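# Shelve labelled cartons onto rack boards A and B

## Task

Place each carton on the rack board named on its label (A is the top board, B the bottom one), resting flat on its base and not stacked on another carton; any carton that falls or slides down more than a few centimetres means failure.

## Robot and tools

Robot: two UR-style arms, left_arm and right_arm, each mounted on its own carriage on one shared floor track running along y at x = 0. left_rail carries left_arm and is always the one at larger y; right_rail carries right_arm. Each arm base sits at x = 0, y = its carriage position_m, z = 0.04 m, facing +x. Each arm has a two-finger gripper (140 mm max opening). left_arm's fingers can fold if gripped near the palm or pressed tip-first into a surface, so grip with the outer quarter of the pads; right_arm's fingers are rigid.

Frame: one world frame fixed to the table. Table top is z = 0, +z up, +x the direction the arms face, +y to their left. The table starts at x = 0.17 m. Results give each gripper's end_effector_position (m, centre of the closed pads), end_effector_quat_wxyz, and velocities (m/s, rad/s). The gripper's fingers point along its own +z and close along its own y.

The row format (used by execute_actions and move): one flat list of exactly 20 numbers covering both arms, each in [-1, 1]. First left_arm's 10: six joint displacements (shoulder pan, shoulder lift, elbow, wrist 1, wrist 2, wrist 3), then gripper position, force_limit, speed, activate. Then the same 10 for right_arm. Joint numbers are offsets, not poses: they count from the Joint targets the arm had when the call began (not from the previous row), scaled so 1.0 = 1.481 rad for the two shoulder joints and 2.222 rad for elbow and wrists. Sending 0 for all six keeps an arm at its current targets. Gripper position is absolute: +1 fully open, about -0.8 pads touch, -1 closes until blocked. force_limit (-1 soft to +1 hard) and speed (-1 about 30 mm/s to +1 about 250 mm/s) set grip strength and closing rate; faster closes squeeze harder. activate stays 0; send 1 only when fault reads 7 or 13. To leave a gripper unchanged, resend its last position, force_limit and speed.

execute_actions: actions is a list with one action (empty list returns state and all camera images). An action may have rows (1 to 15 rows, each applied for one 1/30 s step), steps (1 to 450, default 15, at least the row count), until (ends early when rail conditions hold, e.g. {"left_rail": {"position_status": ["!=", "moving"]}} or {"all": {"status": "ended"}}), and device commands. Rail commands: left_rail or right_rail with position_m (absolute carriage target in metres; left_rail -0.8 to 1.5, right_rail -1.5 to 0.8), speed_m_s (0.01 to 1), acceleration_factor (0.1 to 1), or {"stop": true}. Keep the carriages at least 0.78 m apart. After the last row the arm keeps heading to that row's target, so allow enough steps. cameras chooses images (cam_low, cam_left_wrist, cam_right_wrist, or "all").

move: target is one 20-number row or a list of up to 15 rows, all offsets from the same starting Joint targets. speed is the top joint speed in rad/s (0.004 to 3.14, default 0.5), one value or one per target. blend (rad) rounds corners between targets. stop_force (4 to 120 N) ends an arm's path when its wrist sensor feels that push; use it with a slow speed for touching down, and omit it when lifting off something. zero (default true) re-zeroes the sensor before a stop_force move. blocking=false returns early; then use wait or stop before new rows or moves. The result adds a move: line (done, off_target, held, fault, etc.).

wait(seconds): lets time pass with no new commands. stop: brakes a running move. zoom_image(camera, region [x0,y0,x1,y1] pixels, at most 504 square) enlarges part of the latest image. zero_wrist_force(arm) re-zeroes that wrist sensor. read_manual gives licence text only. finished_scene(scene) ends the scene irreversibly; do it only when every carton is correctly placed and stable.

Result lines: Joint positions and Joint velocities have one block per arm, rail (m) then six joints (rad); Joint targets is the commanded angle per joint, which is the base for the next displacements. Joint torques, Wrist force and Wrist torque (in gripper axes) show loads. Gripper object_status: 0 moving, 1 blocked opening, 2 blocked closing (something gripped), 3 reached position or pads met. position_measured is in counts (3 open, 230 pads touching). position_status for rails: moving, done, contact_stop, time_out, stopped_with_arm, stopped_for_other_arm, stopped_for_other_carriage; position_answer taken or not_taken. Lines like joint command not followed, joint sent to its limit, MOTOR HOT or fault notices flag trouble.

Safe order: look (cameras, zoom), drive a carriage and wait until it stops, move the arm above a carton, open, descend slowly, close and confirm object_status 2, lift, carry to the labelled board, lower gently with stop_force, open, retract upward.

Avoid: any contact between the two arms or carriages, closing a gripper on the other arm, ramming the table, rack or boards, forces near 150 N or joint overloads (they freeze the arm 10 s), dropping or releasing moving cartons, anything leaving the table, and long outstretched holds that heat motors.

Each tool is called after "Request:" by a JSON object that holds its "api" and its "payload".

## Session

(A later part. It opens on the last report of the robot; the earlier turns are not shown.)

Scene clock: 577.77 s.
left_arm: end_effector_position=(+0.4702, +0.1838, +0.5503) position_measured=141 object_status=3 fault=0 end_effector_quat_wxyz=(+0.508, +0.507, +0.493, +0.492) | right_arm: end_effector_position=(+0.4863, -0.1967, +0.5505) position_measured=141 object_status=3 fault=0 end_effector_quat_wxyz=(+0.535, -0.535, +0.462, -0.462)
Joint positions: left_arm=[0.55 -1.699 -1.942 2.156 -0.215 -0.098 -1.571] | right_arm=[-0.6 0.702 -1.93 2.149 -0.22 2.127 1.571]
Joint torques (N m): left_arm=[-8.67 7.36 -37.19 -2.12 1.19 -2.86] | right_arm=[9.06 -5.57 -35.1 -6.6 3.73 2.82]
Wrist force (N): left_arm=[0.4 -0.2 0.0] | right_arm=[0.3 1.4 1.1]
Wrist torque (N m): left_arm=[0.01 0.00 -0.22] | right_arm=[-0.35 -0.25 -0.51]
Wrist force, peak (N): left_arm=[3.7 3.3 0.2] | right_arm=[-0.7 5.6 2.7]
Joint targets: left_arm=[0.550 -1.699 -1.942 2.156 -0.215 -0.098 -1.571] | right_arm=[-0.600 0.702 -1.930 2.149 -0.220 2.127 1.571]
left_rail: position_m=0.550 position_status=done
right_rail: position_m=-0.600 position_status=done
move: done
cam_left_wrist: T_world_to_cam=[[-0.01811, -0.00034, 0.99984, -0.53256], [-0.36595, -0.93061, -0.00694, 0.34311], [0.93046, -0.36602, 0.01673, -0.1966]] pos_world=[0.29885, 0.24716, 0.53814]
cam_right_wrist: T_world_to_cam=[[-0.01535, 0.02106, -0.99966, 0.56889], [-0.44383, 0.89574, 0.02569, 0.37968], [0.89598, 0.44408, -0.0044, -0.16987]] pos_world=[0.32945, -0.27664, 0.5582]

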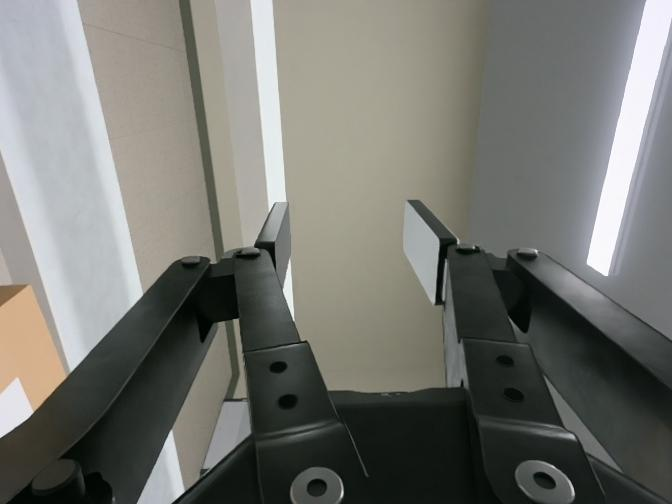

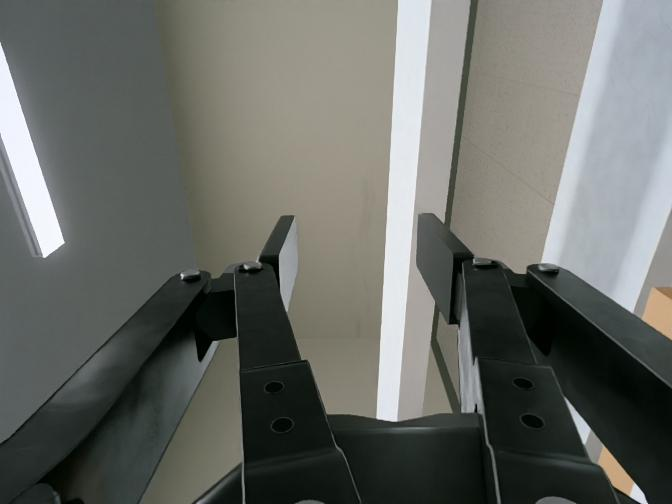

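Request:
{"api": "move", "payload": {"target": [0,0.2231,0.1537,-0.3024,0,0,-0.1,-1,0,0,0,0.2223,0.1523,-0.3005,0,0,-0.1,-1,0,0], "speed": 0.5, "cameras": ["cam_left_wrist","cam_right_wrist"]}}

Scene clock: 610.77 s.
left_arm: end_effector_position=(+0.4702, +0.1837, +0.2702) position_measured=141 object_status=3 fault=0 end_effector_quat_wxyz=(+0.508, +0.507, +0.493, +0.492) | right_arm: end_effector_position=(+0.4866, -0.1964, +0.2706) position_measured=141 object_status=3 fault=0 end_effector_quat_wxyz=(+0.535, -0.535, +0.462, -0.462)
Joint positions: left_arm=[0.55 -1.699 -1.611 2.498 -0.887 -0.098 -1.571] | right_arm=[-0.6 0.702 -1.601 2.487 -0.888 2.127 1.571]
Joint torques (N m): left_arm=[10.92 -6.23 -19.23 -1.84 -1.35 -2.2] | right_arm=[0.46 -19.24 -20.69 -6.83 2.75 2.38]
Wrist force (N): left_arm=[0.1 -0.3 -0.3] | right_arm=[0.2 1.3 1.4]
Wrist torque (N m): left_arm=[-0.03 0.08 -0.22] | right_arm=[-0.39 -0.19 -0.51]
Wrist force, peak (N): left_arm=[0.8 -2.0 0.2] | right_arm=[0.2 3.7 0.4]
Joint targets: left_arm=[0.550 -1.699 -1.611 2.498 -0.887 -0.098 -1.571] | right_arm=[-0.600 0.702 -1.601 2.487 -0.888 2.127 1.571]
left_rail: position_m=0.550 position_status=done
right_rail: position_m=-0.600 position_status=done
move: done
cam_left_wrist: T_world_to_cam=[[-0.01814, -0.00043, 0.99984, -0.25257], [-0.36595, -0.93061, -0.00704, 0.34109], [0.93046, -0.36602, 0.01673, -0.19195]] pos_world=[0.29885, 0.24706, 0.25814]
cam_right_wrist: T_world_to_cam=[[-0.01535, 0.02106, -0.99966, 0.28908], [-0.44383, 0.89574, 0.02569, 0.38673], [0.89598, 0.44408, -0.0044, -0.17151]] pos_world=[0.32975, -0.27634, 0.2783]

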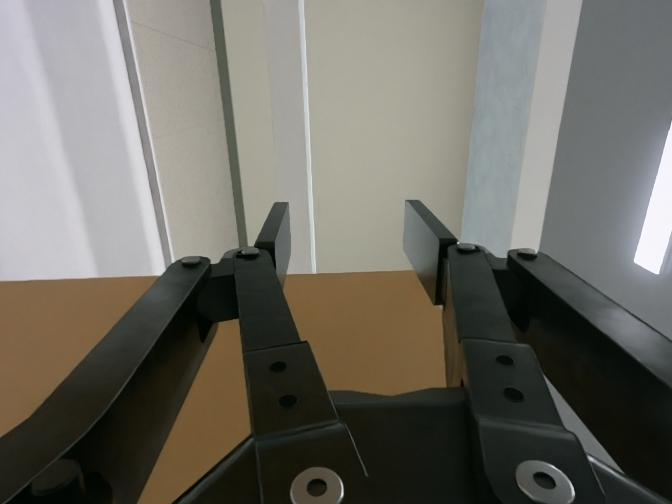

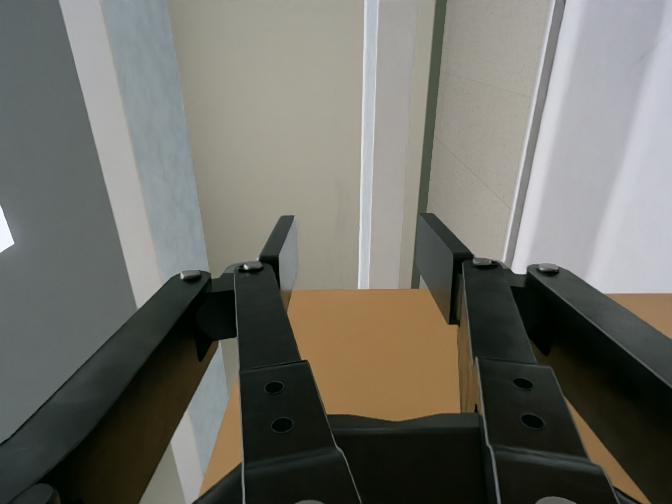

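Request:
{"api": "zoom_image", "payload": {"camera": "cam_right_wrist", "region": [180, 260, 672, 504]}}

Request:
{"api": "zoom_image", "payload": {"camera": "cam_left_wrist", "region": [0, 230, 500, 504]}}

Scaled by 1.024.

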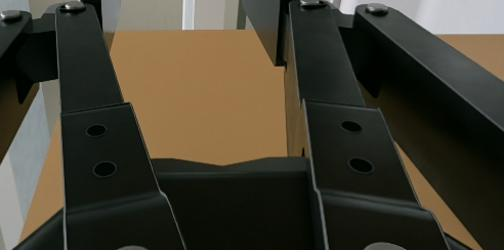

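Scaled by 1.008.

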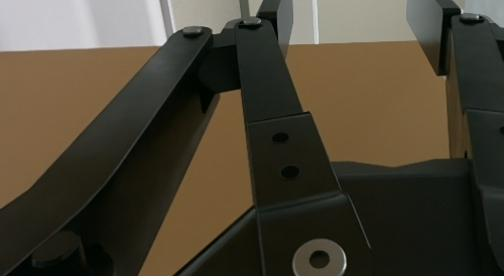

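Request:
{"api": "move", "payload": {"target": [0.01478,0.07914,-0.0544,0.00165,0.00985,0,-0.1,-1,0,0,0.08982,0.0767,-0.05336,0.00224,0.05985,0,-0.1,-1,0,0], "speed": 0.03, "stop_force": 5, "cameras": ["cam_left_wrist","cam_right_wrist"]}}

Scene clock: 660.23 s.
left_arm: end_effector_position=(+0.4698, +0.1330, +0.2709) position_measured=141 object_status=3 fault=0 end_effector_quat_wxyz=(+0.508, +0.507, +0.493, +0.492) | right_arm: end_effector_position=(+0.4872, -0.1349, +0.2708) position_measured=141 object_status=3 fault=0 end_effector_quat_wxyz=(+0.535, -0.535, +0.463, -0.462)
Joint positions: left_arm=[0.55 -1.683 -1.526 2.41 -0.885 -0.082 -1.571] | right_arm=[-0.6 0.819 -1.5 2.383 -0.883 2.245 1.571]
Joint torques (N m): left_arm=[-15.85 -53.75 -27.5 -1.68 -1.14 -2.18] | right_arm=[-15.24 -51.21 -20.03 -3.27 -2.55 1.82]
Wrist force (N): left_arm=[2.4 0.2 -1.0] | right_arm=[0.2 1.7 1.0]
Wrist torque (N m): left_arm=[0.05 0.10 -0.29] | right_arm=[-0.30 -0.17 -0.45]
Wrist force, peak (N): left_arm=[7.0 1.6 -0.9] | right_arm=[5.7 -0.3 1.2]
Joint targets: left_arm=[0.550 -1.683 -1.526 2.410 -0.885 -0.082 -1.571] | right_arm=[-0.600 0.819 -1.500 2.383 -0.883 2.245 1.571]
left_rail: position_m=0.550 position_status=done
right_rail: position_m=-0.600 position_status=done
move: contact (left_arm, right_arm); left_arm: the elbow is farthest, 0.033 rad from its target; right_arm: the shoulder pan is farthest, 0.016 rad from its target
cam_left_wrist: T_world_to_cam=[[-0.01818, -0.00052, 0.99984, -0.25327], [-0.36595, -0.93061, -0.00714, 0.29383], [0.93046, -0.36602, 0.01673, -0.21024]] pos_world=[0.29855, 0.19636, 0.25884]
cam_right_wrist: T_world_to_cam=[[-0.01548, 0.02111, -0.99966, 0.28805], [-0.44395, 0.89568, 0.02579, 0.3319], [0.89592, 0.4442, -0.0045, -0.19928]] pos_world=[0.33035, -0.21484, 0.2785]

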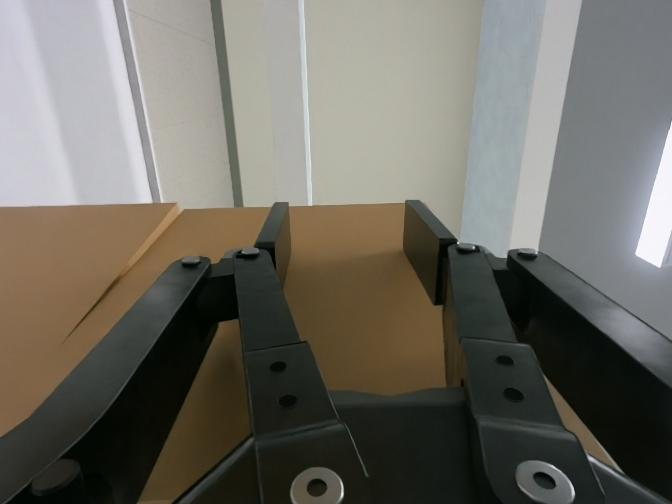

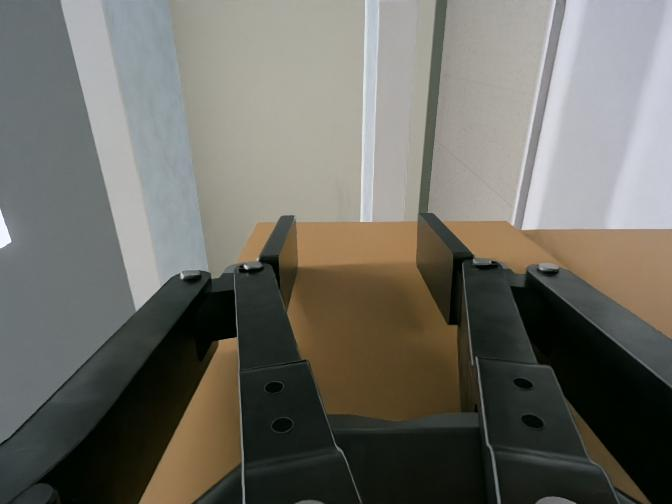

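Request:
{"api": "move", "payload": {"target": [0.00084,0.00452,-0.00311,0.00009,0.00056,0,-0.1,-1,0,0,0.00513,0.00438,-0.00305,0.00013,0.00342,0,-0.1,-1,0,0], "speed": 0.02, "stop_force": 40, "zero": false}}

Scene clock: 673.47 s.
left_arm: end_effector_position=(+0.4699, +0.1299, +0.2708) position_measured=141 object_status=3 fault=0 end_effector_quat_wxyz=(+0.507, +0.507, +0.493, +0.492) | right_arm: end_effector_position=(+0.4870, -0.1318, +0.2706) position_measured=141 object_status=3 fault=0 end_effector_quat_wxyz=(+0.535, -0.534, +0.463, -0.462)
Joint positions: left_arm=[0.55 -1.682 -1.52 2.404 -0.884 -0.082 -1.571] | right_arm=[-0.6 0.825 -1.495 2.377 -0.883 2.251 1.571]
Joint torques (N m): left_arm=[-32.13 -54.06 -38.88 -2.58 10.57 -1.66] | right_arm=[3.53 -45.48 -28.65 -5.36 -20.44 1.67]
Wrist force (N): left_arm=[37.9 2.9 -6.9] | right_arm=[37.1 -6.5 -1.5]
Wrist torque (N m): left_arm=[-0.13 1.27 -0.90] | right_arm=[-0.12 0.66 0.42]
Wrist force, peak (N): left_arm=[42.8 3.9 -6.5] | right_arm=[42.6 -6.9 -1.7]
Joint targets: left_arm=[0.550 -1.682 -1.520 2.404 -0.884 -0.082 -1.571] | right_arm=[-0.600 0.825 -1.495 2.377 -0.883 2.251 1.571]
left_rail: position_m=0.550 position_status=done
right_rail: position_m=-0.600 position_status=done
move: contact (left_arm, right_arm)

Request:
{"api": "move", "payload": {"target": [0,-0.03053,-0.00867,0.02901,0,0,-0.1,-1,0,0,0,-0.02965,-0.0084,0.02816,0,0,-0.1,-1,0,0], "speed": 0.04, "cameras": ["cam_left_wrist","cam_right_wrist"]}}

Scene clock: 714.03 s.
left_arm: end_effector_position=(+0.4699, +0.1298, +0.2958) position_measured=141 object_status=3 fault=0 end_effector_quat_wxyz=(+0.507, +0.507, +0.493, +0.492) | right_arm: end_effector_position=(+0.4870, -0.1317, +0.2956) position_measured=141 object_status=3 fault=0 end_effector_quat_wxyz=(+0.535, -0.534, +0.463, -0.462)
Joint positions: left_arm=[0.55 -1.682 -1.566 2.385 -0.82 -0.082 -1.571] | right_arm=[-0.6 0.825 -1.539 2.359 -0.821 2.251 1.571]
Joint torques (N m): left_arm=[-21.83 -52.65 -67.93 0.37 7.6 -1.98] | right_arm=[8.26 -53.74 -54.5 -1.9 -13.52 1.52]
Wrist force (N): left_arm=[36.0 -11.9 -3.0] | right_arm=[36.5 11.1 -1.0]
Wrist torque (N m): left_arm=[-0.02 1.18 -0.48] | right_arm=[-0.26 0.57 0.34]
Wrist force, peak (N): left_arm=[40.1 -12.0 -3.0] | right_arm=[40.8 11.3 -1.6]
Joint targets: left_arm=[0.550 -1.682 -1.566 2.385 -0.820 -0.082 -1.571] | right_arm=[-0.600 0.825 -1.539 2.359 -0.821 2.251 1.571]
left_rail: position_m=0.550 position_status=done
right_rail: position_m=-0.600 position_status=done
move: done
cam_left_wrist: T_world_to_cam=[[-0.01809, -0.00057, 0.99984, -0.27818], [-0.36554, -0.93077, -0.00714, 0.29085], [0.93062, -0.36561, 0.01663, -0.21197]] pos_world=[0.29855, 0.19306, 0.28374]
cam_right_wrist: T_world_to_cam=[[-0.01539, 0.02116, -0.99966, 0.31275], [-0.44363, 0.89584, 0.02579, 0.32824], [0.89608, 0.44388, -0.0044, -0.20056]] pos_world=[0.33015, -0.21164, 0.3033]

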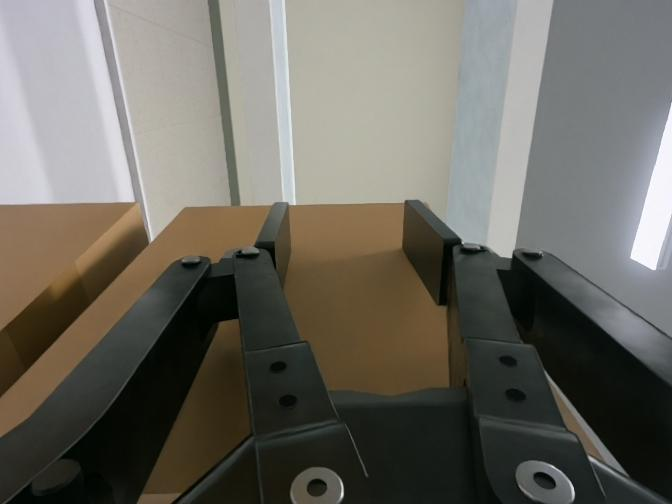

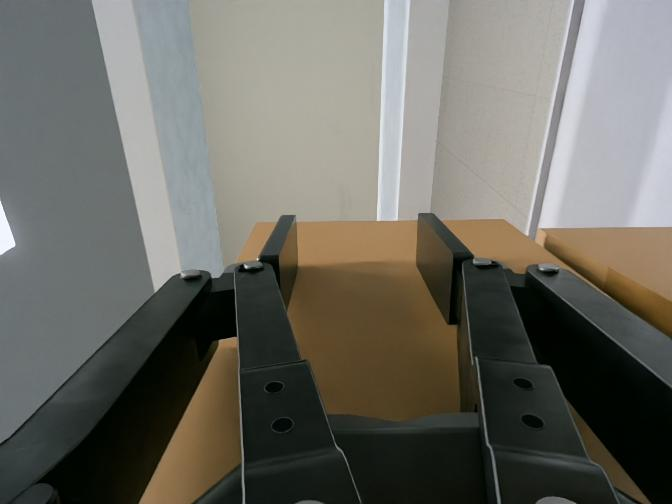

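Request:
{"api": "move", "payload": {"target": [[0.00025,0.00136,-0.00093,0.00003,0.00017,0,-0.1,-1,0,0,0.00154,0.00131,-0.00092,0.00004,0.00103,0,-0.1,-1,0,0],[0.00025,-0.02679,-0.01051,0.02838,0.00017,0,-0.1,-1,0,0,0.00154,-0.0261,-0.01023,0.02763,0.00103,0,-0.1,-1,0,0],[0.00025,-0.05256,-0.021,0.05605,0.00017,0,-0.1,-1,0,0,0.00154,-0.05129,-0.02046,0.05464,0.00103,0,-0.1,-1,0,0],[0.00025,-0.07596,-0.03241,0.08305,0.00017,0,-0.1,-1,0,0,0.00154,-0.07424,-0.03159,0.08107,0.00103,0,-0.1,-1,0,0]], "speed": [0.02,0.08,0.08,0.08], "blend": [0,0.01,0.01,0], "cameras": ["cam_left_wrist","cam_right_wrist"]}}

Scene clock: 740.03 s.
left_arm: end_effector_position=(+0.4699, +0.1287, +0.3709) position_measured=141 object_status=3 fault=0 end_effector_quat_wxyz=(+0.507, +0.507, +0.493, +0.492) | right_arm: end_effector_position=(+0.4869, -0.1305, +0.3707) position_measured=141 object_status=3 fault=0 end_effector_quat_wxyz=(+0.535, -0.534, +0.463, -0.463)
Joint positions: left_arm=[0.55 -1.681 -1.678 2.313 -0.636 -0.081 -1.571] | right_arm=[-0.6 0.828 -1.649 2.289 -0.641 2.254 1.571]
Joint torques (N m): left_arm=[-29.9 -44.76 -79.56 -0.76 24.89 -1.58] | right_arm=[36.23 -45.81 -63.74 -3.47 -14.95 1.69]
Wrist force (N): left_arm=[53.4 -11.7 -3.9] | right_arm=[54.1 11.5 -2.1]
Wrist torque (N m): left_arm=[0.02 1.76 -0.53] | right_arm=[-0.17 0.95 0.41]
Wrist force, peak (N): left_arm=[57.6 -12.0 -4.2] | right_arm=[58.1 11.4 -2.8]
Joint targets: left_arm=[0.550 -1.682 -1.678 2.313 -0.635 -0.081 -1.571] | right_arm=[-0.600 0.828 -1.649 2.288 -0.640 2.254 1.571]
left_rail: position_m=0.550 position_status=done
right_rail: position_m=-0.600 position_status=done
move: done
cam_left_wrist: T_world_to_cam=[[-0.01809, -0.00057, 0.99984, -0.35327], [-0.36554, -0.93077, -0.00714, 0.29027], [0.93062, -0.36561, 0.01663, -0.21366]] pos_world=[0.29855, 0.19186, 0.35884]
cam_right_wrist: T_world_to_cam=[[-0.01538, 0.02116, -0.99966, 0.3878], [-0.44355, 0.89588, 0.02579, 0.32512], [0.89612, 0.4438, -0.0044, -0.20061]] pos_world=[0.32995, -0.21044, 0.3784]

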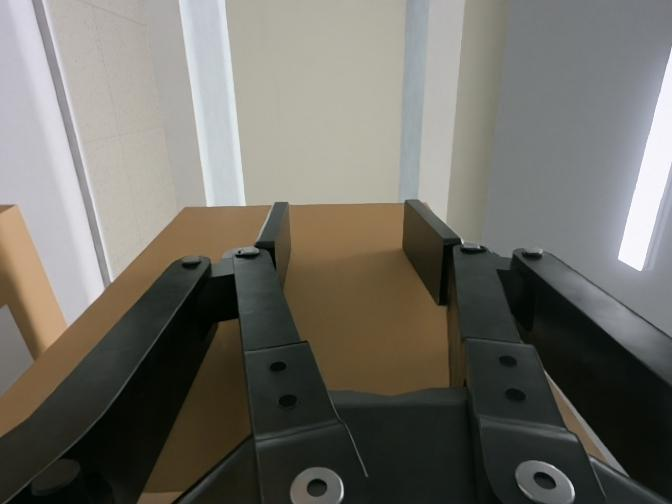

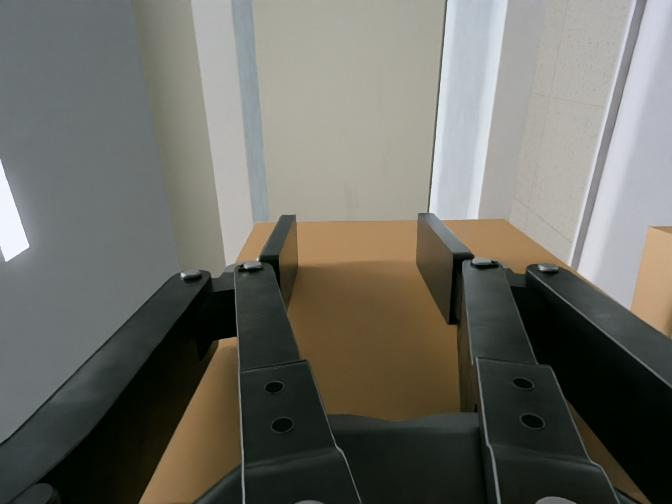

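Request:
{"api": "zoom_image", "payload": {"camera": "cam_right_wrist", "region": [150, 0, 400, 230]}}

Request:
{"api": "zoom_image", "payload": {"camera": "cam_right_wrist", "region": [400, 0, 650, 230]}}

Request:
{"api": "zoom_image", "payload": {"camera": "cam_left_wrist", "region": [140, 0, 500, 230]}}

Scaled by 2.016.

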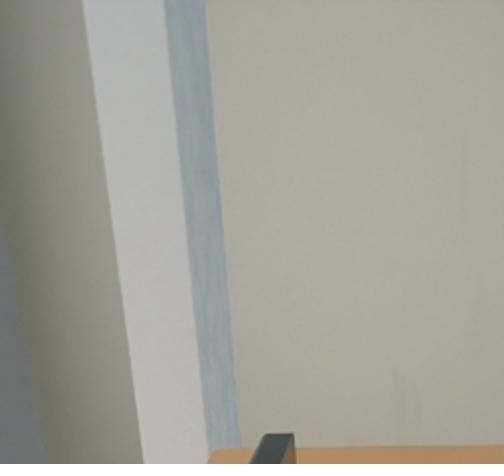

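Scaled by 2.016.

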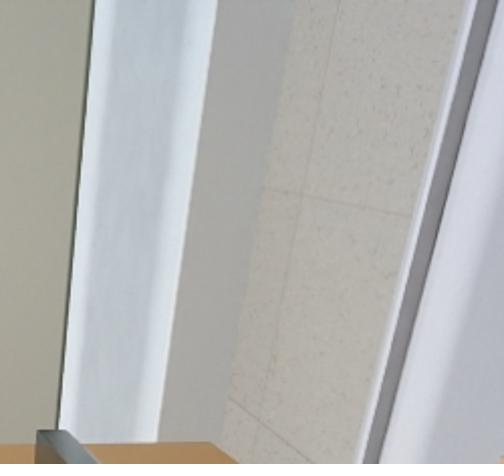

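Scaled by 1.400.

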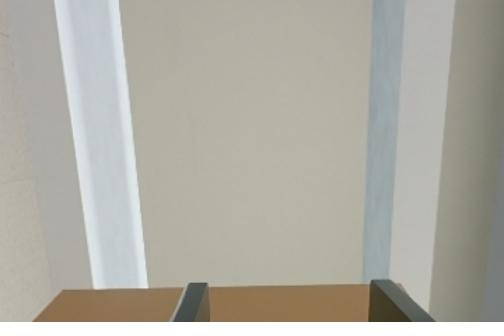

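Request:
{"api": "move", "payload": {"target": [[0.05074,0.01311,-0.00753,-0.0012,0.03382,0,-0.1,-1,0,0,-0.03486,0.01394,-0.0084,-0.0009,-0.02324,0,-0.1,-1,0,0],[0.0998,0.02788,-0.01642,-0.00216,0.06652,0,-0.1,-1,0,0,-0.06713,0.02937,-0.0181,-0.00148,-0.04474,0,-0.1,-1,0,0],[0.1473,0.04445,-0.02668,-0.00294,0.09818,0,-0.1,-1,0,0,-0.0967,0.04639,-0.02914,-0.00179,-0.06446,0,-0.1,-1,0,0],[0.19289,0.06243,-0.03822,-0.00339,0.12856,0,-0.1,-1,0,0,-0.12388,0.06467,-0.0414,-0.00171,-0.08257,0,-0.1,-1,0,0]], "speed": 0.12, "blend": [0.01,0.01,0.01,0]}}

Scene clock: 945.80 s.
left_arm: end_effector_position=(+0.5899, +0.1287, +0.3711) position_measured=141 object_status=3 fault=0 end_effector_quat_wxyz=(+0.508, +0.507, +0.493, +0.492) | right_arm: end_effector_position=(+0.6068, -0.1305, +0.3709) position_measured=141 object_status=3 fault=0 end_effector_quat_wxyz=(+0.535, -0.534, +0.463, -0.463)
Joint positions: left_arm=[0.55 -1.396 -1.586 2.228 -0.643 0.204 -1.571] | right_arm=[-0.6 0.644 -1.553 2.197 -0.644 2.07 1.571]
Joint torques (N m): left_arm=[-18.99 -14.07 -80.49 -10.74 27.14 -1.91] | right_arm=[16.52 -34.65 -61.94 -7.77 -26.83 1.38]
Wrist force (N): left_arm=[50.8 -8.9 -4.4] | right_arm=[51.9 12.4 -2.1]
Wrist torque (N m): left_arm=[-0.17 1.65 -0.73] | right_arm=[-0.35 0.72 0.02]
Wrist force, peak (N): left_arm=[56.8 -11.5 -4.6] | right_arm=[57.1 11.3 -2.9]
Joint targets: left_arm=[0.550 -1.396 -1.586 2.228 -0.643 0.204 -1.571] | right_arm=[-0.600 0.644 -1.553 2.196 -0.644 2.070 1.571]
left_rail: position_m=0.550 position_status=done
right_rail: position_m=-0.600 position_status=done
move: done

Request:
{"api": "move", "payload": {"target": [[0.04337,0.01913,-0.01274,-0.00001,0.02891,0,-0.1,-1,0,0,-0.02499,0.01928,-0.01338,0.00054,-0.01666,0,-0.1,-1,0,0],[0.08452,0.03922,-0.02663,0.00049,0.05634,0,-0.1,-1,0,0,-0.04785,0.03942,-0.02787,0.0016,-0.03189,0,-0.1,-1,0,0],[0.12334,0.05997,-0.04158,0.00161,0.08221,0,-0.1,-1,0,0,-0.06869,0.06018,-0.04341,0.0033,-0.04578,0,-0.1,-1,0,0],[0.15985,0.08149,-0.05761,0.0033,0.10655,0,-0.1,-1,0,0,-0.08749,0.08164,-0.06,0.00559,-0.05831,0,-0.1,-1,0,0]], "speed": 0.1, "blend": [0.01,0.01,0.01,0], "cameras": ["cam_left_wrist","cam_right_wrist","cam_low"]}}

Scene clock: 960.40 s.
left_arm: end_effector_position=(+0.7100, +0.1288, +0.3711) position_measured=141 object_status=3 fault=0 end_effector_quat_wxyz=(+0.508, +0.507, +0.493, +0.492) | right_arm: end_effector_position=(+0.7268, -0.1305, +0.3707) position_measured=141 object_status=3 fault=0 end_effector_quat_wxyz=(+0.535, -0.534, +0.463, -0.463)
Joint positions: left_arm=[0.55 -1.159 -1.465 2.1 -0.636 0.441 -1.571] | right_arm=[-0.6 0.515 -1.432 2.063 -0.632 1.941 1.571]
Joint torques (N m): left_arm=[-23.39 -29.24 -78.78 -2.46 26.4 -1.33] | right_arm=[22.59 -53.31 -61.47 -3.85 -26.03 1.4]
Wrist force (N): left_arm=[48.9 -7.5 -4.0] | right_arm=[50.1 12.9 -2.4]
Wrist torque (N m): left_arm=[-0.14 1.67 -0.73] | right_arm=[-0.55 0.72 -0.28]
Wrist force, peak (N): left_arm=[53.6 -8.7 -4.3] | right_arm=[54.8 13.3 -2.4]
Joint targets: left_arm=[0.550 -1.159 -1.465 2.100 -0.636 0.441 -1.571] | right_arm=[-0.600 0.514 -1.432 2.063 -0.632 1.941 1.571]
left_rail: position_m=0.550 position_status=done
right_rail: position_m=-0.600 position_status=done
move: done
cam_left_wrist: T_world_to_cam=[[-0.01835, -0.00068, 0.99983, -0.34897], [-0.36544, -0.9308, -0.00734, 0.37825], [0.93065, -0.36552, 0.01683, -0.43714]] pos_world=[0.53865, 0.19206, 0.35904]
cam_right_wrist: T_world_to_cam=[[-0.01529, 0.02098, -0.99966, 0.3915], [-0.44355, 0.89588, 0.02559, 0.43156], [0.89612, 0.4438, -0.0044, -0.41573]] pos_world=[0.56995, -0.21034, 0.3785]

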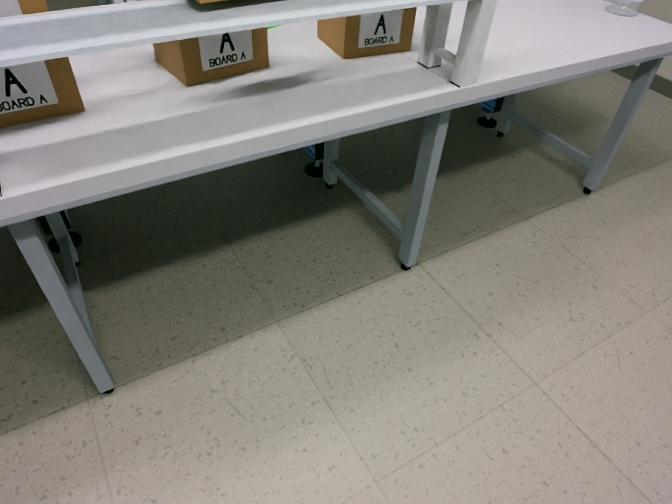

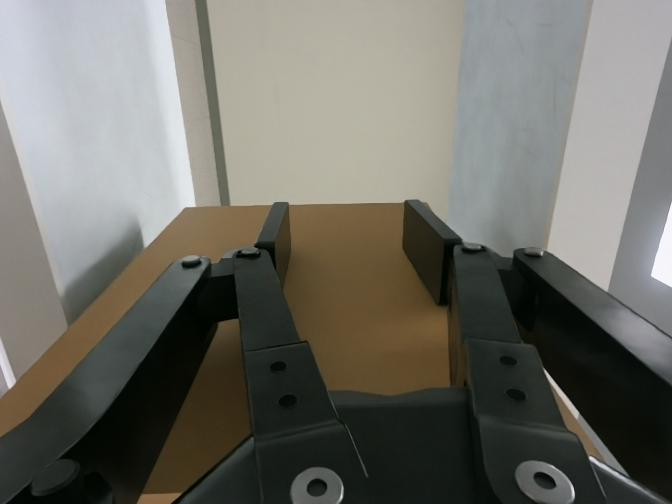

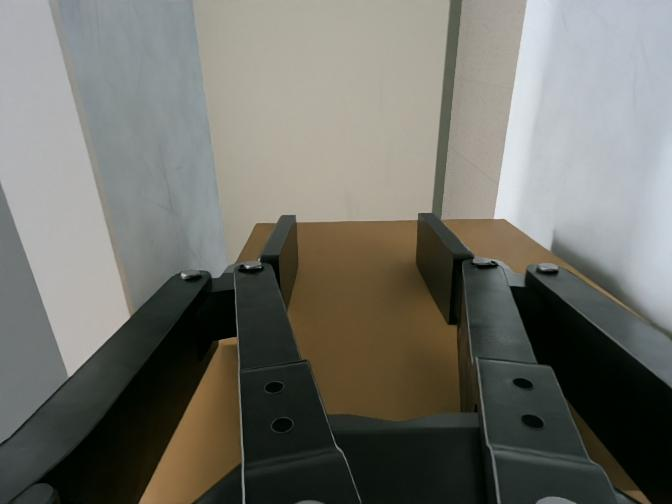

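Request:
{"api": "move", "payload": {"target": [0,0.02389,0.01148,-0.0274,0,0,-0.1,-1,0,0,0,0.02313,0.01123,-0.02665,0,0,-0.1,-1,0,0], "speed": 0.02, "stop_force": 8, "cameras": ["cam_left_wrist","cam_right_wrist"]}}

Scene clock: 989.00 s.
left_arm: end_effector_position=(+0.7102, +0.1286, +0.3518) position_measured=141 object_status=3 fault=0 end_effector_quat_wxyz=(+0.508, +0.507, +0.493, +0.492) | right_arm: end_effector_position=(+0.7271, -0.1304, +0.3516) position_measured=141 object_status=3 fault=0 end_effector_quat_wxyz=(+0.535, -0.534, +0.463, -0.463)
Joint positions: left_arm=[0.55 -1.159 -1.442 2.117 -0.675 0.441 -1.571] | right_arm=[-0.6 0.514 -1.41 2.079 -0.67 1.941 1.571]
Joint torques (N m): left_arm=[-32.26 -65.58 -76.9 -2.23 26.48 -1.37] | right_arm=[33.02 -71.82 -57.19 -3.34 -25.64 1.3]
Wrist force (N): left_arm=[52.8 -2.2 -4.1] | right_arm=[51.6 6.7 -3.3]
Wrist torque (N m): left_arm=[-0.33 1.78 -0.78] | right_arm=[-1.03 0.71 -0.37]
Wrist force, peak (N): left_arm=[55.9 6.7 -3.9] | right_arm=[53.5 14.0 -2.2]
Joint targets: left_arm=[0.550 -1.159 -1.442 2.117 -0.675 0.441 -1.571] | right_arm=[-0.600 0.514 -1.410 2.079 -0.670 1.941 1.571]
left_rail: position_m=0.550 position_status=done
right_rail: position_m=-0.600 position_status=done
move: contact (left_arm, right_arm); left_arm: the wrist 1 is farthest, 0.022 rad from its target; right_arm: the wrist 1 is farthest, 0.021 rad from its target
cam_left_wrist: T_world_to_cam=[[-0.01844, -0.00065, 0.99983, -0.32952], [-0.36536, -0.93084, -0.00734, 0.37795], [0.93068, -0.36543, 0.01693, -0.43714]] pos_world=[0.53885, 0.19186, 0.33964]
cam_right_wrist: T_world_to_cam=[[-0.01512, 0.02107, -0.99966, 0.37223], [-0.44356, 0.89588, 0.02559, 0.43219], [0.89612, 0.4438, -0.0042, -0.41615]] pos_world=[0.57025, -0.21034, 0.3593]

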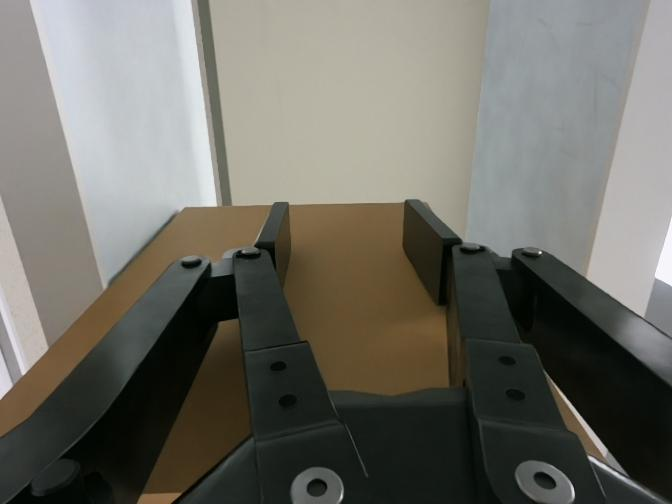

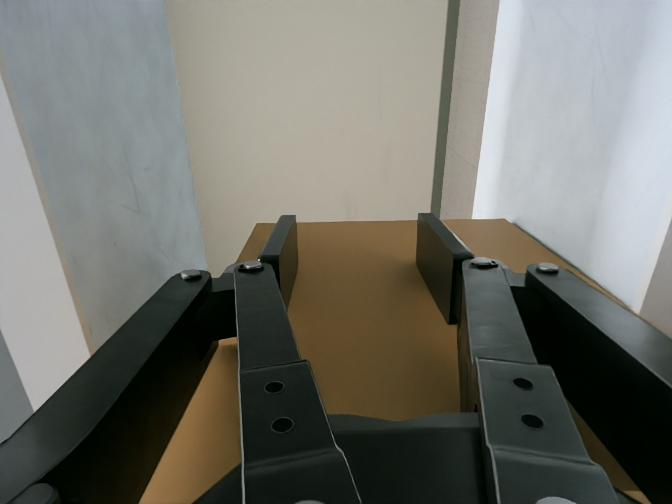

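Request:
{"api": "move", "payload": {"target": [[0.04525,0.02878,-0.02307,0.00389,0.03016,0,-0.1,-1,0,0,-0.02297,0.02865,-0.02377,0.00468,-0.01531,0,-0.1,-1,0,0],[0.08672,0.05824,-0.0478,0.00898,0.0578,0,-0.1,-1,0,0,-0.04348,0.05803,-0.04919,0.01051,-0.02898,0,-0.1,-1,0,0]], "speed": 0.06, "blend": [0.01,0], "stop_force": 30, "cameras": ["cam_left_wrist","cam_right_wrist"]}}

Scene clock: 1016.63 s.
left_arm: end_effector_position=(+0.7902, +0.1287, +0.3518) position_measured=141 object_status=3 fault=0 end_effector_quat_wxyz=(+0.508, +0.507, +0.493, +0.493) | right_arm: end_effector_position=(+0.8071, -0.1304, +0.3515) position_measured=141 object_status=3 fault=0 end_effector_quat_wxyz=(+0.535, -0.534, +0.463, -0.463)
Joint positions: left_arm=[0.55 -1.031 -1.356 2.01 -0.655 0.569 -1.571] | right_arm=[-0.6 0.45 -1.324 1.97 -0.646 1.876 1.571]
Joint torques (N m): left_arm=[-26.79 -34.66 -76.63 -2.2 26.65 -1.09] | right_arm=[25.52 -59.48 -58.1 -3.4 -26.46 1.2]
Wrist force (N): left_arm=[50.1 -3.2 -5.4] | right_arm=[51.4 9.6 -3.7]
Wrist torque (N m): left_arm=[0.09 1.66 -0.72] | right_arm=[-1.33 0.70 -0.35]
Wrist force, peak (N): left_arm=[56.6 -2.2 -5.9] | right_arm=[57.5 7.5 -4.5]
Joint targets: left_arm=[0.550 -1.031 -1.356 2.010 -0.655 0.569 -1.571] | right_arm=[-0.600 0.450 -1.324 1.970 -0.646 1.876 1.571]
left_rail: position_m=0.550 position_status=done
right_rail: position_m=-0.600 position_status=done
move: done
cam_left_wrist: T_world_to_cam=[[-0.01844, -0.00065, 0.99983, -0.32804], [-0.36536, -0.93084, -0.00734, 0.40731], [0.93068, -0.36543, 0.01693, -0.51165]] pos_world=[0.61895, 0.19196, 0.33964]
cam_right_wrist: T_world_to_cam=[[-0.01507, 0.02098, -0.99967, 0.37329], [-0.44348, 0.89592, 0.02549, 0.46767], [0.89616, 0.44371, -0.0042, -0.48789]] pos_world=[0.65025, -0.21034, 0.3592]

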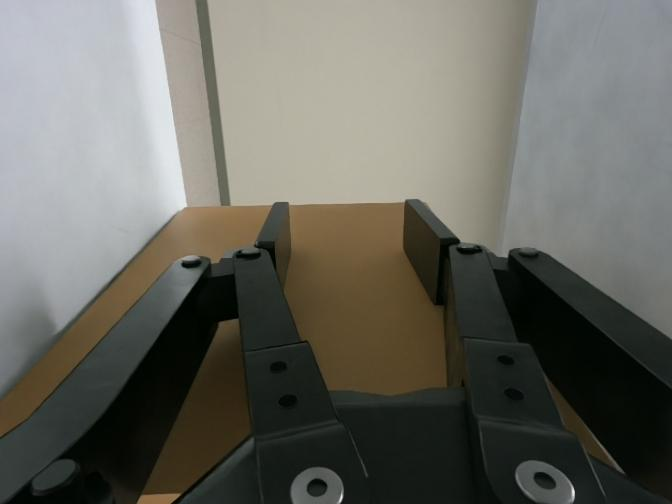

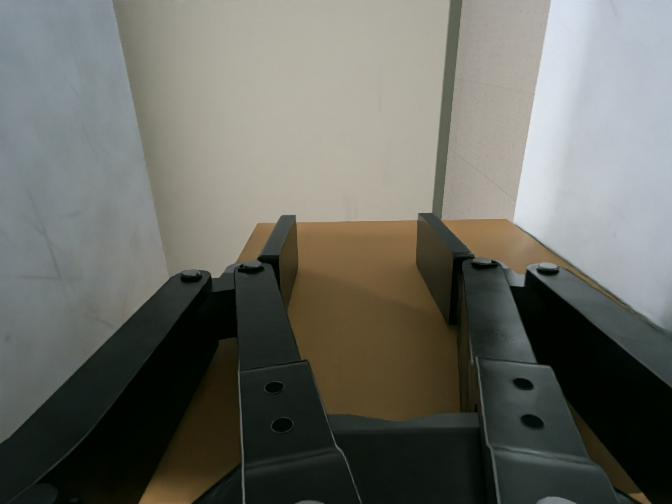

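Request:
{"api": "move", "payload": {"target": [0,0.00144,0.00074,-0.0017,0,0,-0.1,-1,0,0,0,0.0014,0.00072,-0.00165,0,0,-0.1,-1,0,0], "speed": 0.01}}

Request:
{"api": "move", "payload": {"target": [0.01858,-0.01862,0.01777,-0.00536,0.01238,0,-0.1,-1,0,0,-0.03096,-0.01816,0.0178,-0.0057,-0.02063,0,-0.1,-1,0,0], "speed": 0.03, "cameras": ["cam_left_wrist","cam_right_wrist"]}}

Scene clock: 1037.87 s.
left_arm: end_effector_position=(+0.7902, +0.1287, +0.3499) position_measured=141 object_status=3 fault=0 end_effector_quat_wxyz=(+0.508, +0.507, +0.493, +0.493) | right_arm: end_effector_position=(+0.8071, -0.1305, +0.3497) position_measured=141 object_status=3 fault=0 end_effector_quat_wxyz=(+0.535, -0.534, +0.463, -0.463)
Joint positions: left_arm=[0.55 -1.031 -1.354 2.012 -0.658 0.569 -1.571] | right_arm=[-0.6 0.45 -1.322 1.971 -0.65 1.876 1.571]
Joint torques (N m): left_arm=[-33.57 -31.49 -47.54 -9.57 26.52 -0.87] | right_arm=[32.06 -57.31 -37.44 -12.28 -26.1 1.4]
Wrist force (N): left_arm=[49.3 3.4 -0.7] | right_arm=[50.8 5.1 0.2]
Wrist torque (N m): left_arm=[0.20 1.66 -0.81] | right_arm=[-1.24 0.75 -0.20]
Wrist force, peak (N): left_arm=[51.9 1.7 -1.7] | right_arm=[53.5 5.0 -0.6]
Joint targets: left_arm=[0.550 -1.031 -1.354 2.012 -0.659 0.569 -1.571] | right_arm=[-0.600 0.450 -1.322 1.971 -0.650 1.876 1.571]
left_rail: position_m=0.550 position_status=done
right_rail: position_m=-0.600 position_status=done
move: done

Scene clock: 1039.73 s.
left_arm: end_effector_position=(+0.7902, +0.1587, +0.3478) position_measured=141 object_status=3 fault=0 end_effector_quat_wxyz=(+0.508, +0.507, +0.493, +0.493) | right_arm: end_effector_position=(+0.8071, -0.1604, +0.3477) position_measured=141 object_status=3 fault=0 end_effector_quat_wxyz=(+0.535, -0.534, +0.463, -0.463)
Joint positions: left_arm=[0.55 -1.003 -1.381 2.051 -0.67 0.597 -1.571] | right_arm=[-0.6 0.404 -1.349 2.011 -0.663 1.831 1.571]
Joint torques (N m): left_arm=[16.51 -78.85 -28.95 -4.76 2.7 -1.28] | right_arm=[-14.86 -73.22 -26.84 -7.63 -2.76 1.24]
Wrist force (N): left_arm=[0.5 0.4 -0.1] | right_arm=[0.1 5.0 1.1]
Wrist torque (N m): left_arm=[0.12 0.01 -0.21] | right_arm=[0.47 -0.19 -0.45]
Wrist force, peak (N): left_arm=[48.9 3.7 -1.0] | right_arm=[50.8 5.5 0.6]
Joint targets: left_arm=[0.550 -1.003 -1.382 2.051 -0.670 0.597 -1.571] | right_arm=[-0.600 0.404 -1.349 2.011 -0.663 1.830 1.571]
left_rail: position_m=0.550 position_status=done
right_rail: position_m=-0.600 position_status=done
move: done
cam_left_wrist: T_world_to_cam=[[-0.01853, -0.00061, 0.99983, -0.32408], [-0.36535, -0.93084, -0.00734, 0.43508], [0.93068, -0.36543, 0.01703, -0.5006]] pos_world=[0.61885, 0.22186, 0.33574]
cam_right_wrist: T_world_to_cam=[[-0.01507, 0.02098, -0.99967, 0.37012], [-0.44344, 0.89594, 0.02549, 0.49453], [0.89618, 0.44367, -0.0042, -0.47466]] pos_world=[0.65025, -0.24024, 0.3554]

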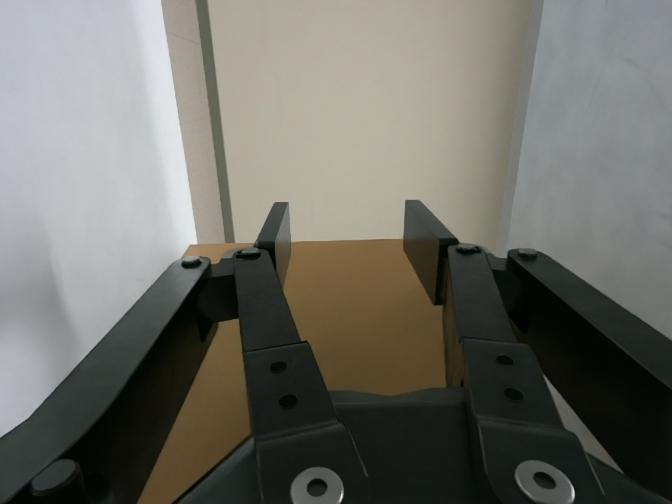

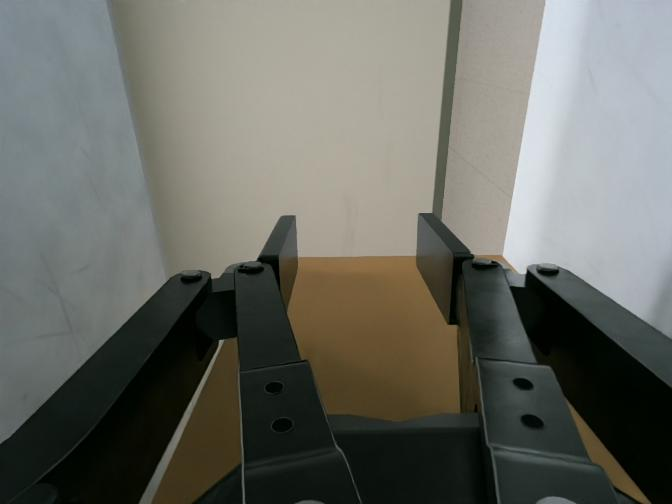

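Request:
{"api": "move", "payload": {"target": [[-0.1795,-0.1174,0.08931,-0.01106,-0.11964,0,-0.1,-1,0,0,0.08016,-0.11623,0.09194,-0.01448,0.05343,0,-0.1,-1,0,0],[-0.46964,-0.37743,0.04696,0.2046,-0.31302,0,-0.1,-1,0,0,0.20084,-0.3913,0.06232,0.19848,0.13387,0,-0.1,-1,0,0]], "speed": [0.25,0.7], "blend": [0.03,0], "cameras": ["cam_left_wrist","cam_right_wrist"]}}

Scene clock: 1065.40 s.
left_arm: end_effector_position=(+0.4702, +0.1835, +0.5500) position_measured=141 object_status=3 fault=0 end_effector_quat_wxyz=(+0.508, +0.507, +0.493, +0.492) | right_arm: end_effector_position=(+0.4868, -0.1964, +0.5499) position_measured=141 object_status=3 fault=0 end_effector_quat_wxyz=(+0.535, -0.534, +0.463, -0.463)
Joint positions: left_arm=[0.55 -1.699 -1.94 2.156 -0.216 -0.098 -1.571] | right_arm=[-0.6 0.702 -1.929 2.149 -0.222 2.128 1.571]
Joint torques (N m): left_arm=[-15.86 -33.57 -60.11 4 -2.31 -1.43] | right_arm=[13.72 -24.11 -51.12 1.13 3.49 1.18]
Wrist force (N): left_arm=[0.5 -0.1 -0.4] | right_arm=[-0.4 4.6 1.9]
Wrist torque (N m): left_arm=[0.01 0.01 -0.23] | right_arm=[0.38 -0.09 -0.51]
Wrist force, peak (N): left_arm=[1.3 2.7 -2.4] | right_arm=[0.0 7.8 1.5]
Joint targets: left_arm=[0.550 -1.699 -1.941 2.156 -0.216 -0.099 -1.571] | right_arm=[-0.600 0.702 -1.929 2.149 -0.222 2.128 1.571]
left_rail: position_m=0.550 position_status=done
right_rail: position_m=-0.600 position_status=done
move: done
cam_left_wrist: T_world_to_cam=[[-0.01814, -0.00044, 0.99984, -0.53232], [-0.36545, -0.9308, -0.00704, 0.34269], [0.93065, -0.36552, 0.01673, -0.19693]] pos_world=[0.29885, 0.24676, 0.53794]
cam_right_wrist: T_world_to_cam=[[-0.01511, 0.02129, -0.99966, 0.56828], [-0.44356, 0.89587, 0.02579, 0.37945], [0.89612, 0.4438, -0.0041, -0.17079]] pos_world=[0.32995, -0.27624, 0.5576]

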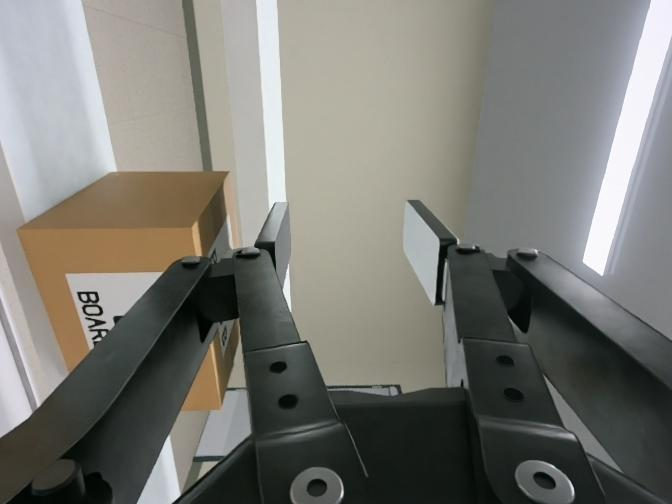

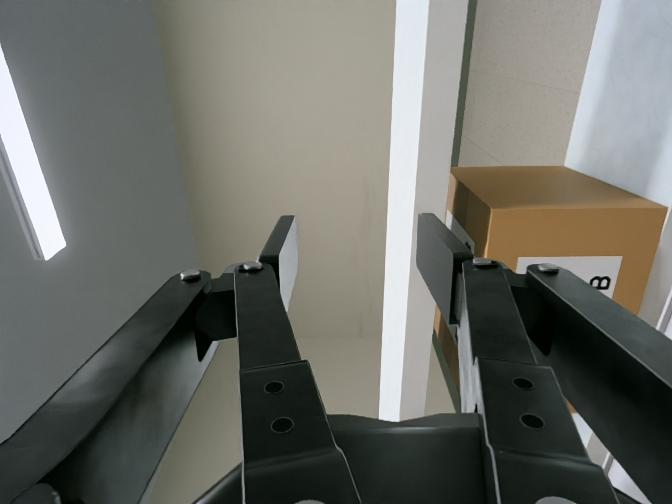

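Request:
{"api": "move", "payload": {"target": [0,-0.1457,-0.1509,0.248,0,0,-0.1,-1,0,0,0,-0.1536,-0.1477,0.52,0,0,-0.1,-1,0,0], "speed": 0.8, "cameras": ["cam_left_wrist","cam_right_wrist"]}}

Scene clock: 1100.37 s.
left_arm: end_effector_position=(+0.4875, +0.3184, +0.7998) position_measured=141 object_status=3 fault=0 end_effector_quat_wxyz=(+0.508, +0.507, +0.493, +0.492) | right_arm: end_effector_position=(+0.2884, -0.3640, +0.6574) position_measured=141 object_status=3 fault=0 end_effector_quat_wxyz=(-0.305, +0.717, -0.475, +0.410)
Joint positions: left_arm=[0.55 -1.699 -2.156 1.821 0.335 -0.099 -1.571] | right_arm=[-0.6 0.702 -2.156 1.821 0.933 2.128 1.571]
Joint torques (N m): left_arm=[-9.71 -14.87 -57.66 3.88 -1.1 -1.42] | right_arm=[5.57 -3.37 -46.85 4.07 3.12 1.3]
Wrist force (N): left_arm=[0.5 0.1 -0.3] | right_arm=[-0.3 4.6 0.8]
Wrist torque (N m): left_arm=[0.09 -0.01 -0.23] | right_arm=[0.53 -0.05 -0.34]
Wrist force, peak (N): left_arm=[1.7 1.5 -0.3] | right_arm=[-0.8 5.8 2.4]
Joint targets: left_arm=[0.550 -1.699 -2.156 1.820 0.335 -0.099 -1.571] | right_arm=[-0.600 0.702 -2.156 1.821 0.934 2.128 1.571]
left_rail: position_m=0.550 position_status=done
right_rail: position_m=-0.600 position_status=done
move: done
cam_left_wrist: T_world_to_cam=[[-0.01811, -0.00035, 0.99984, -0.78175], [-0.36545, -0.9308, -0.00694, 0.47625], [0.93065, -0.36552, 0.01673, -0.1679]] pos_world=[0.31615, 0.38166, 0.78774]
cam_right_wrist: T_world_to_cam=[[-0.44624, -0.34308, -0.82654, 0.55414], [-0.4643, 0.87832, -0.1139, 0.53027], [0.76504, 0.33293, -0.55124, 0.43906]] pos_world=[0.15758, -0.42181, 0.76045]

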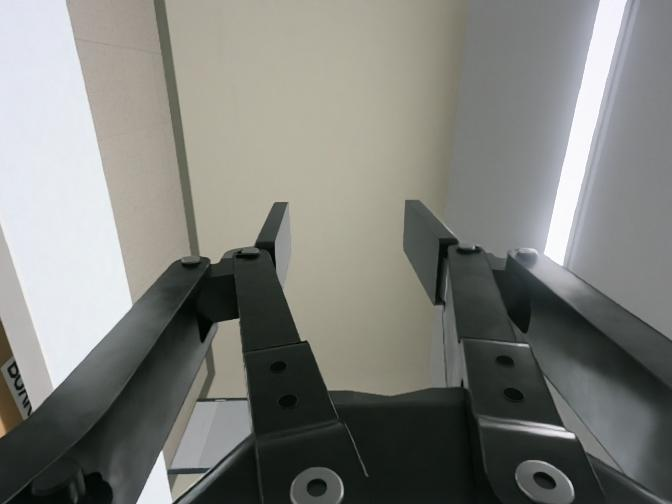

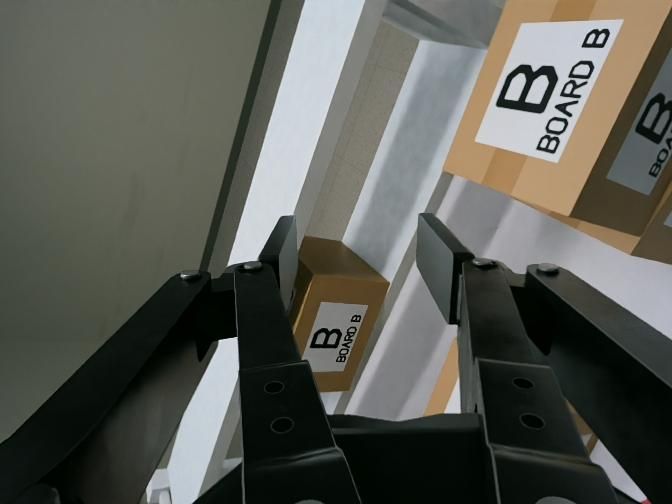

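Request:
{"api": "zoom_image", "payload": {"camera": "cam_right_wrist", "region": [180, 0, 480, 220]}}

Request:
{"api": "zoom_image", "payload": {"camera": "cam_left_wrist", "region": [0, 0, 300, 220]}}

Scaled by 1.680.

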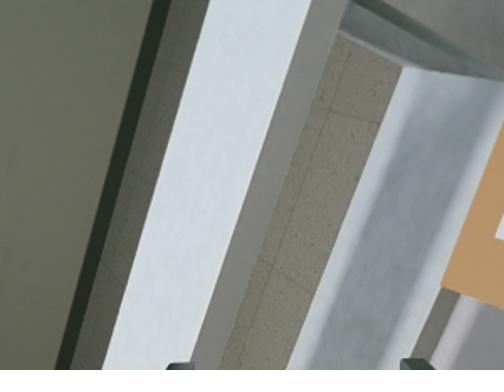

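Scaled by 1.680.

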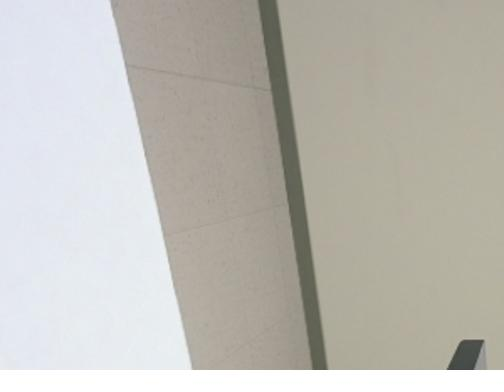

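Request:
{"api": "move", "payload": {"target": [0,0,0,0,0,0,-0.1,-1,0,0,0,0,0,0.25,0,0,-0.1,-1,0,0], "speed": 0.8, "cameras": ["cam_right_wrist"]}}

Scene clock: 1135.00 s.
left_arm: end_effector_position=(+0.4875, +0.3184, +0.7998) position_measured=141 object_status=3 fault=0 end_effector_quat_wxyz=(+0.508, +0.507, +0.493, +0.492) | right_arm: end_effector_position=(+0.1632, -0.4698, +0.6065) position_measured=141 object_status=3 fault=0 end_effector_quat_wxyz=(-0.067, +0.829, -0.448, +0.328)
Joint positions: left_arm=[0.55 -1.699 -2.156 1.82 0.335 -0.099 -1.571] | right_arm=[-0.6 0.702 -2.156 1.821 1.489 2.128 1.571]
Joint torques (N m): left_arm=[-0.39 -14.77 -57.27 3.72 1.36 -1.2] | right_arm=[-13.3 4.05 -43 8.3 0.94 1.43]
Wrist force (N): left_arm=[0.1 0.0 -0.2] | right_arm=[-0.5 4.1 0.6]
Wrist torque (N m): left_arm=[0.07 0.08 -0.23] | right_arm=[0.66 0.00 -0.14]
Wrist force, peak (N): left_arm=[0.8 0.1 -0.6] | right_arm=[-0.1 5.0 -0.2]
Joint targets: left_arm=[0.550 -1.699 -2.156 1.820 0.335 -0.099 -1.571] | right_arm=[-0.600 0.702 -2.156 1.821 1.489 2.128 1.571]
left_rail: position_m=0.550 position_status=done
right_rail: position_m=-0.600 position_status=done
move: done
cam_right_wrist: T_world_to_cam=[[-0.71456, -0.56982, -0.40583, 0.10209], [-0.53453, 0.81897, -0.20873, 0.60035], [0.4513, 0.06778, -0.88979, 0.67393]] pos_world=[0.08971, -0.47918, 0.7664]

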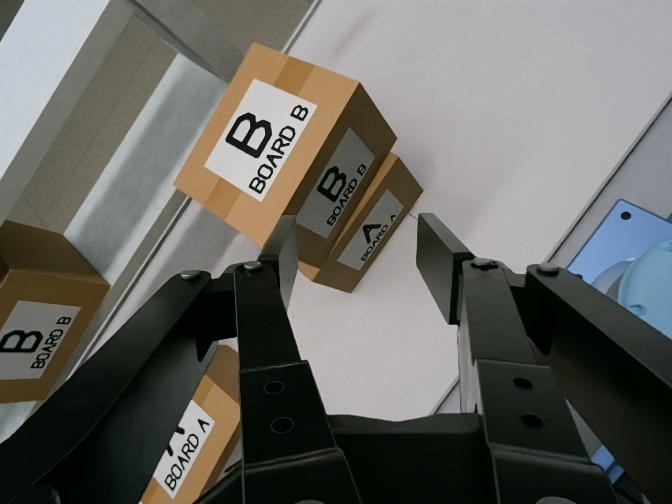

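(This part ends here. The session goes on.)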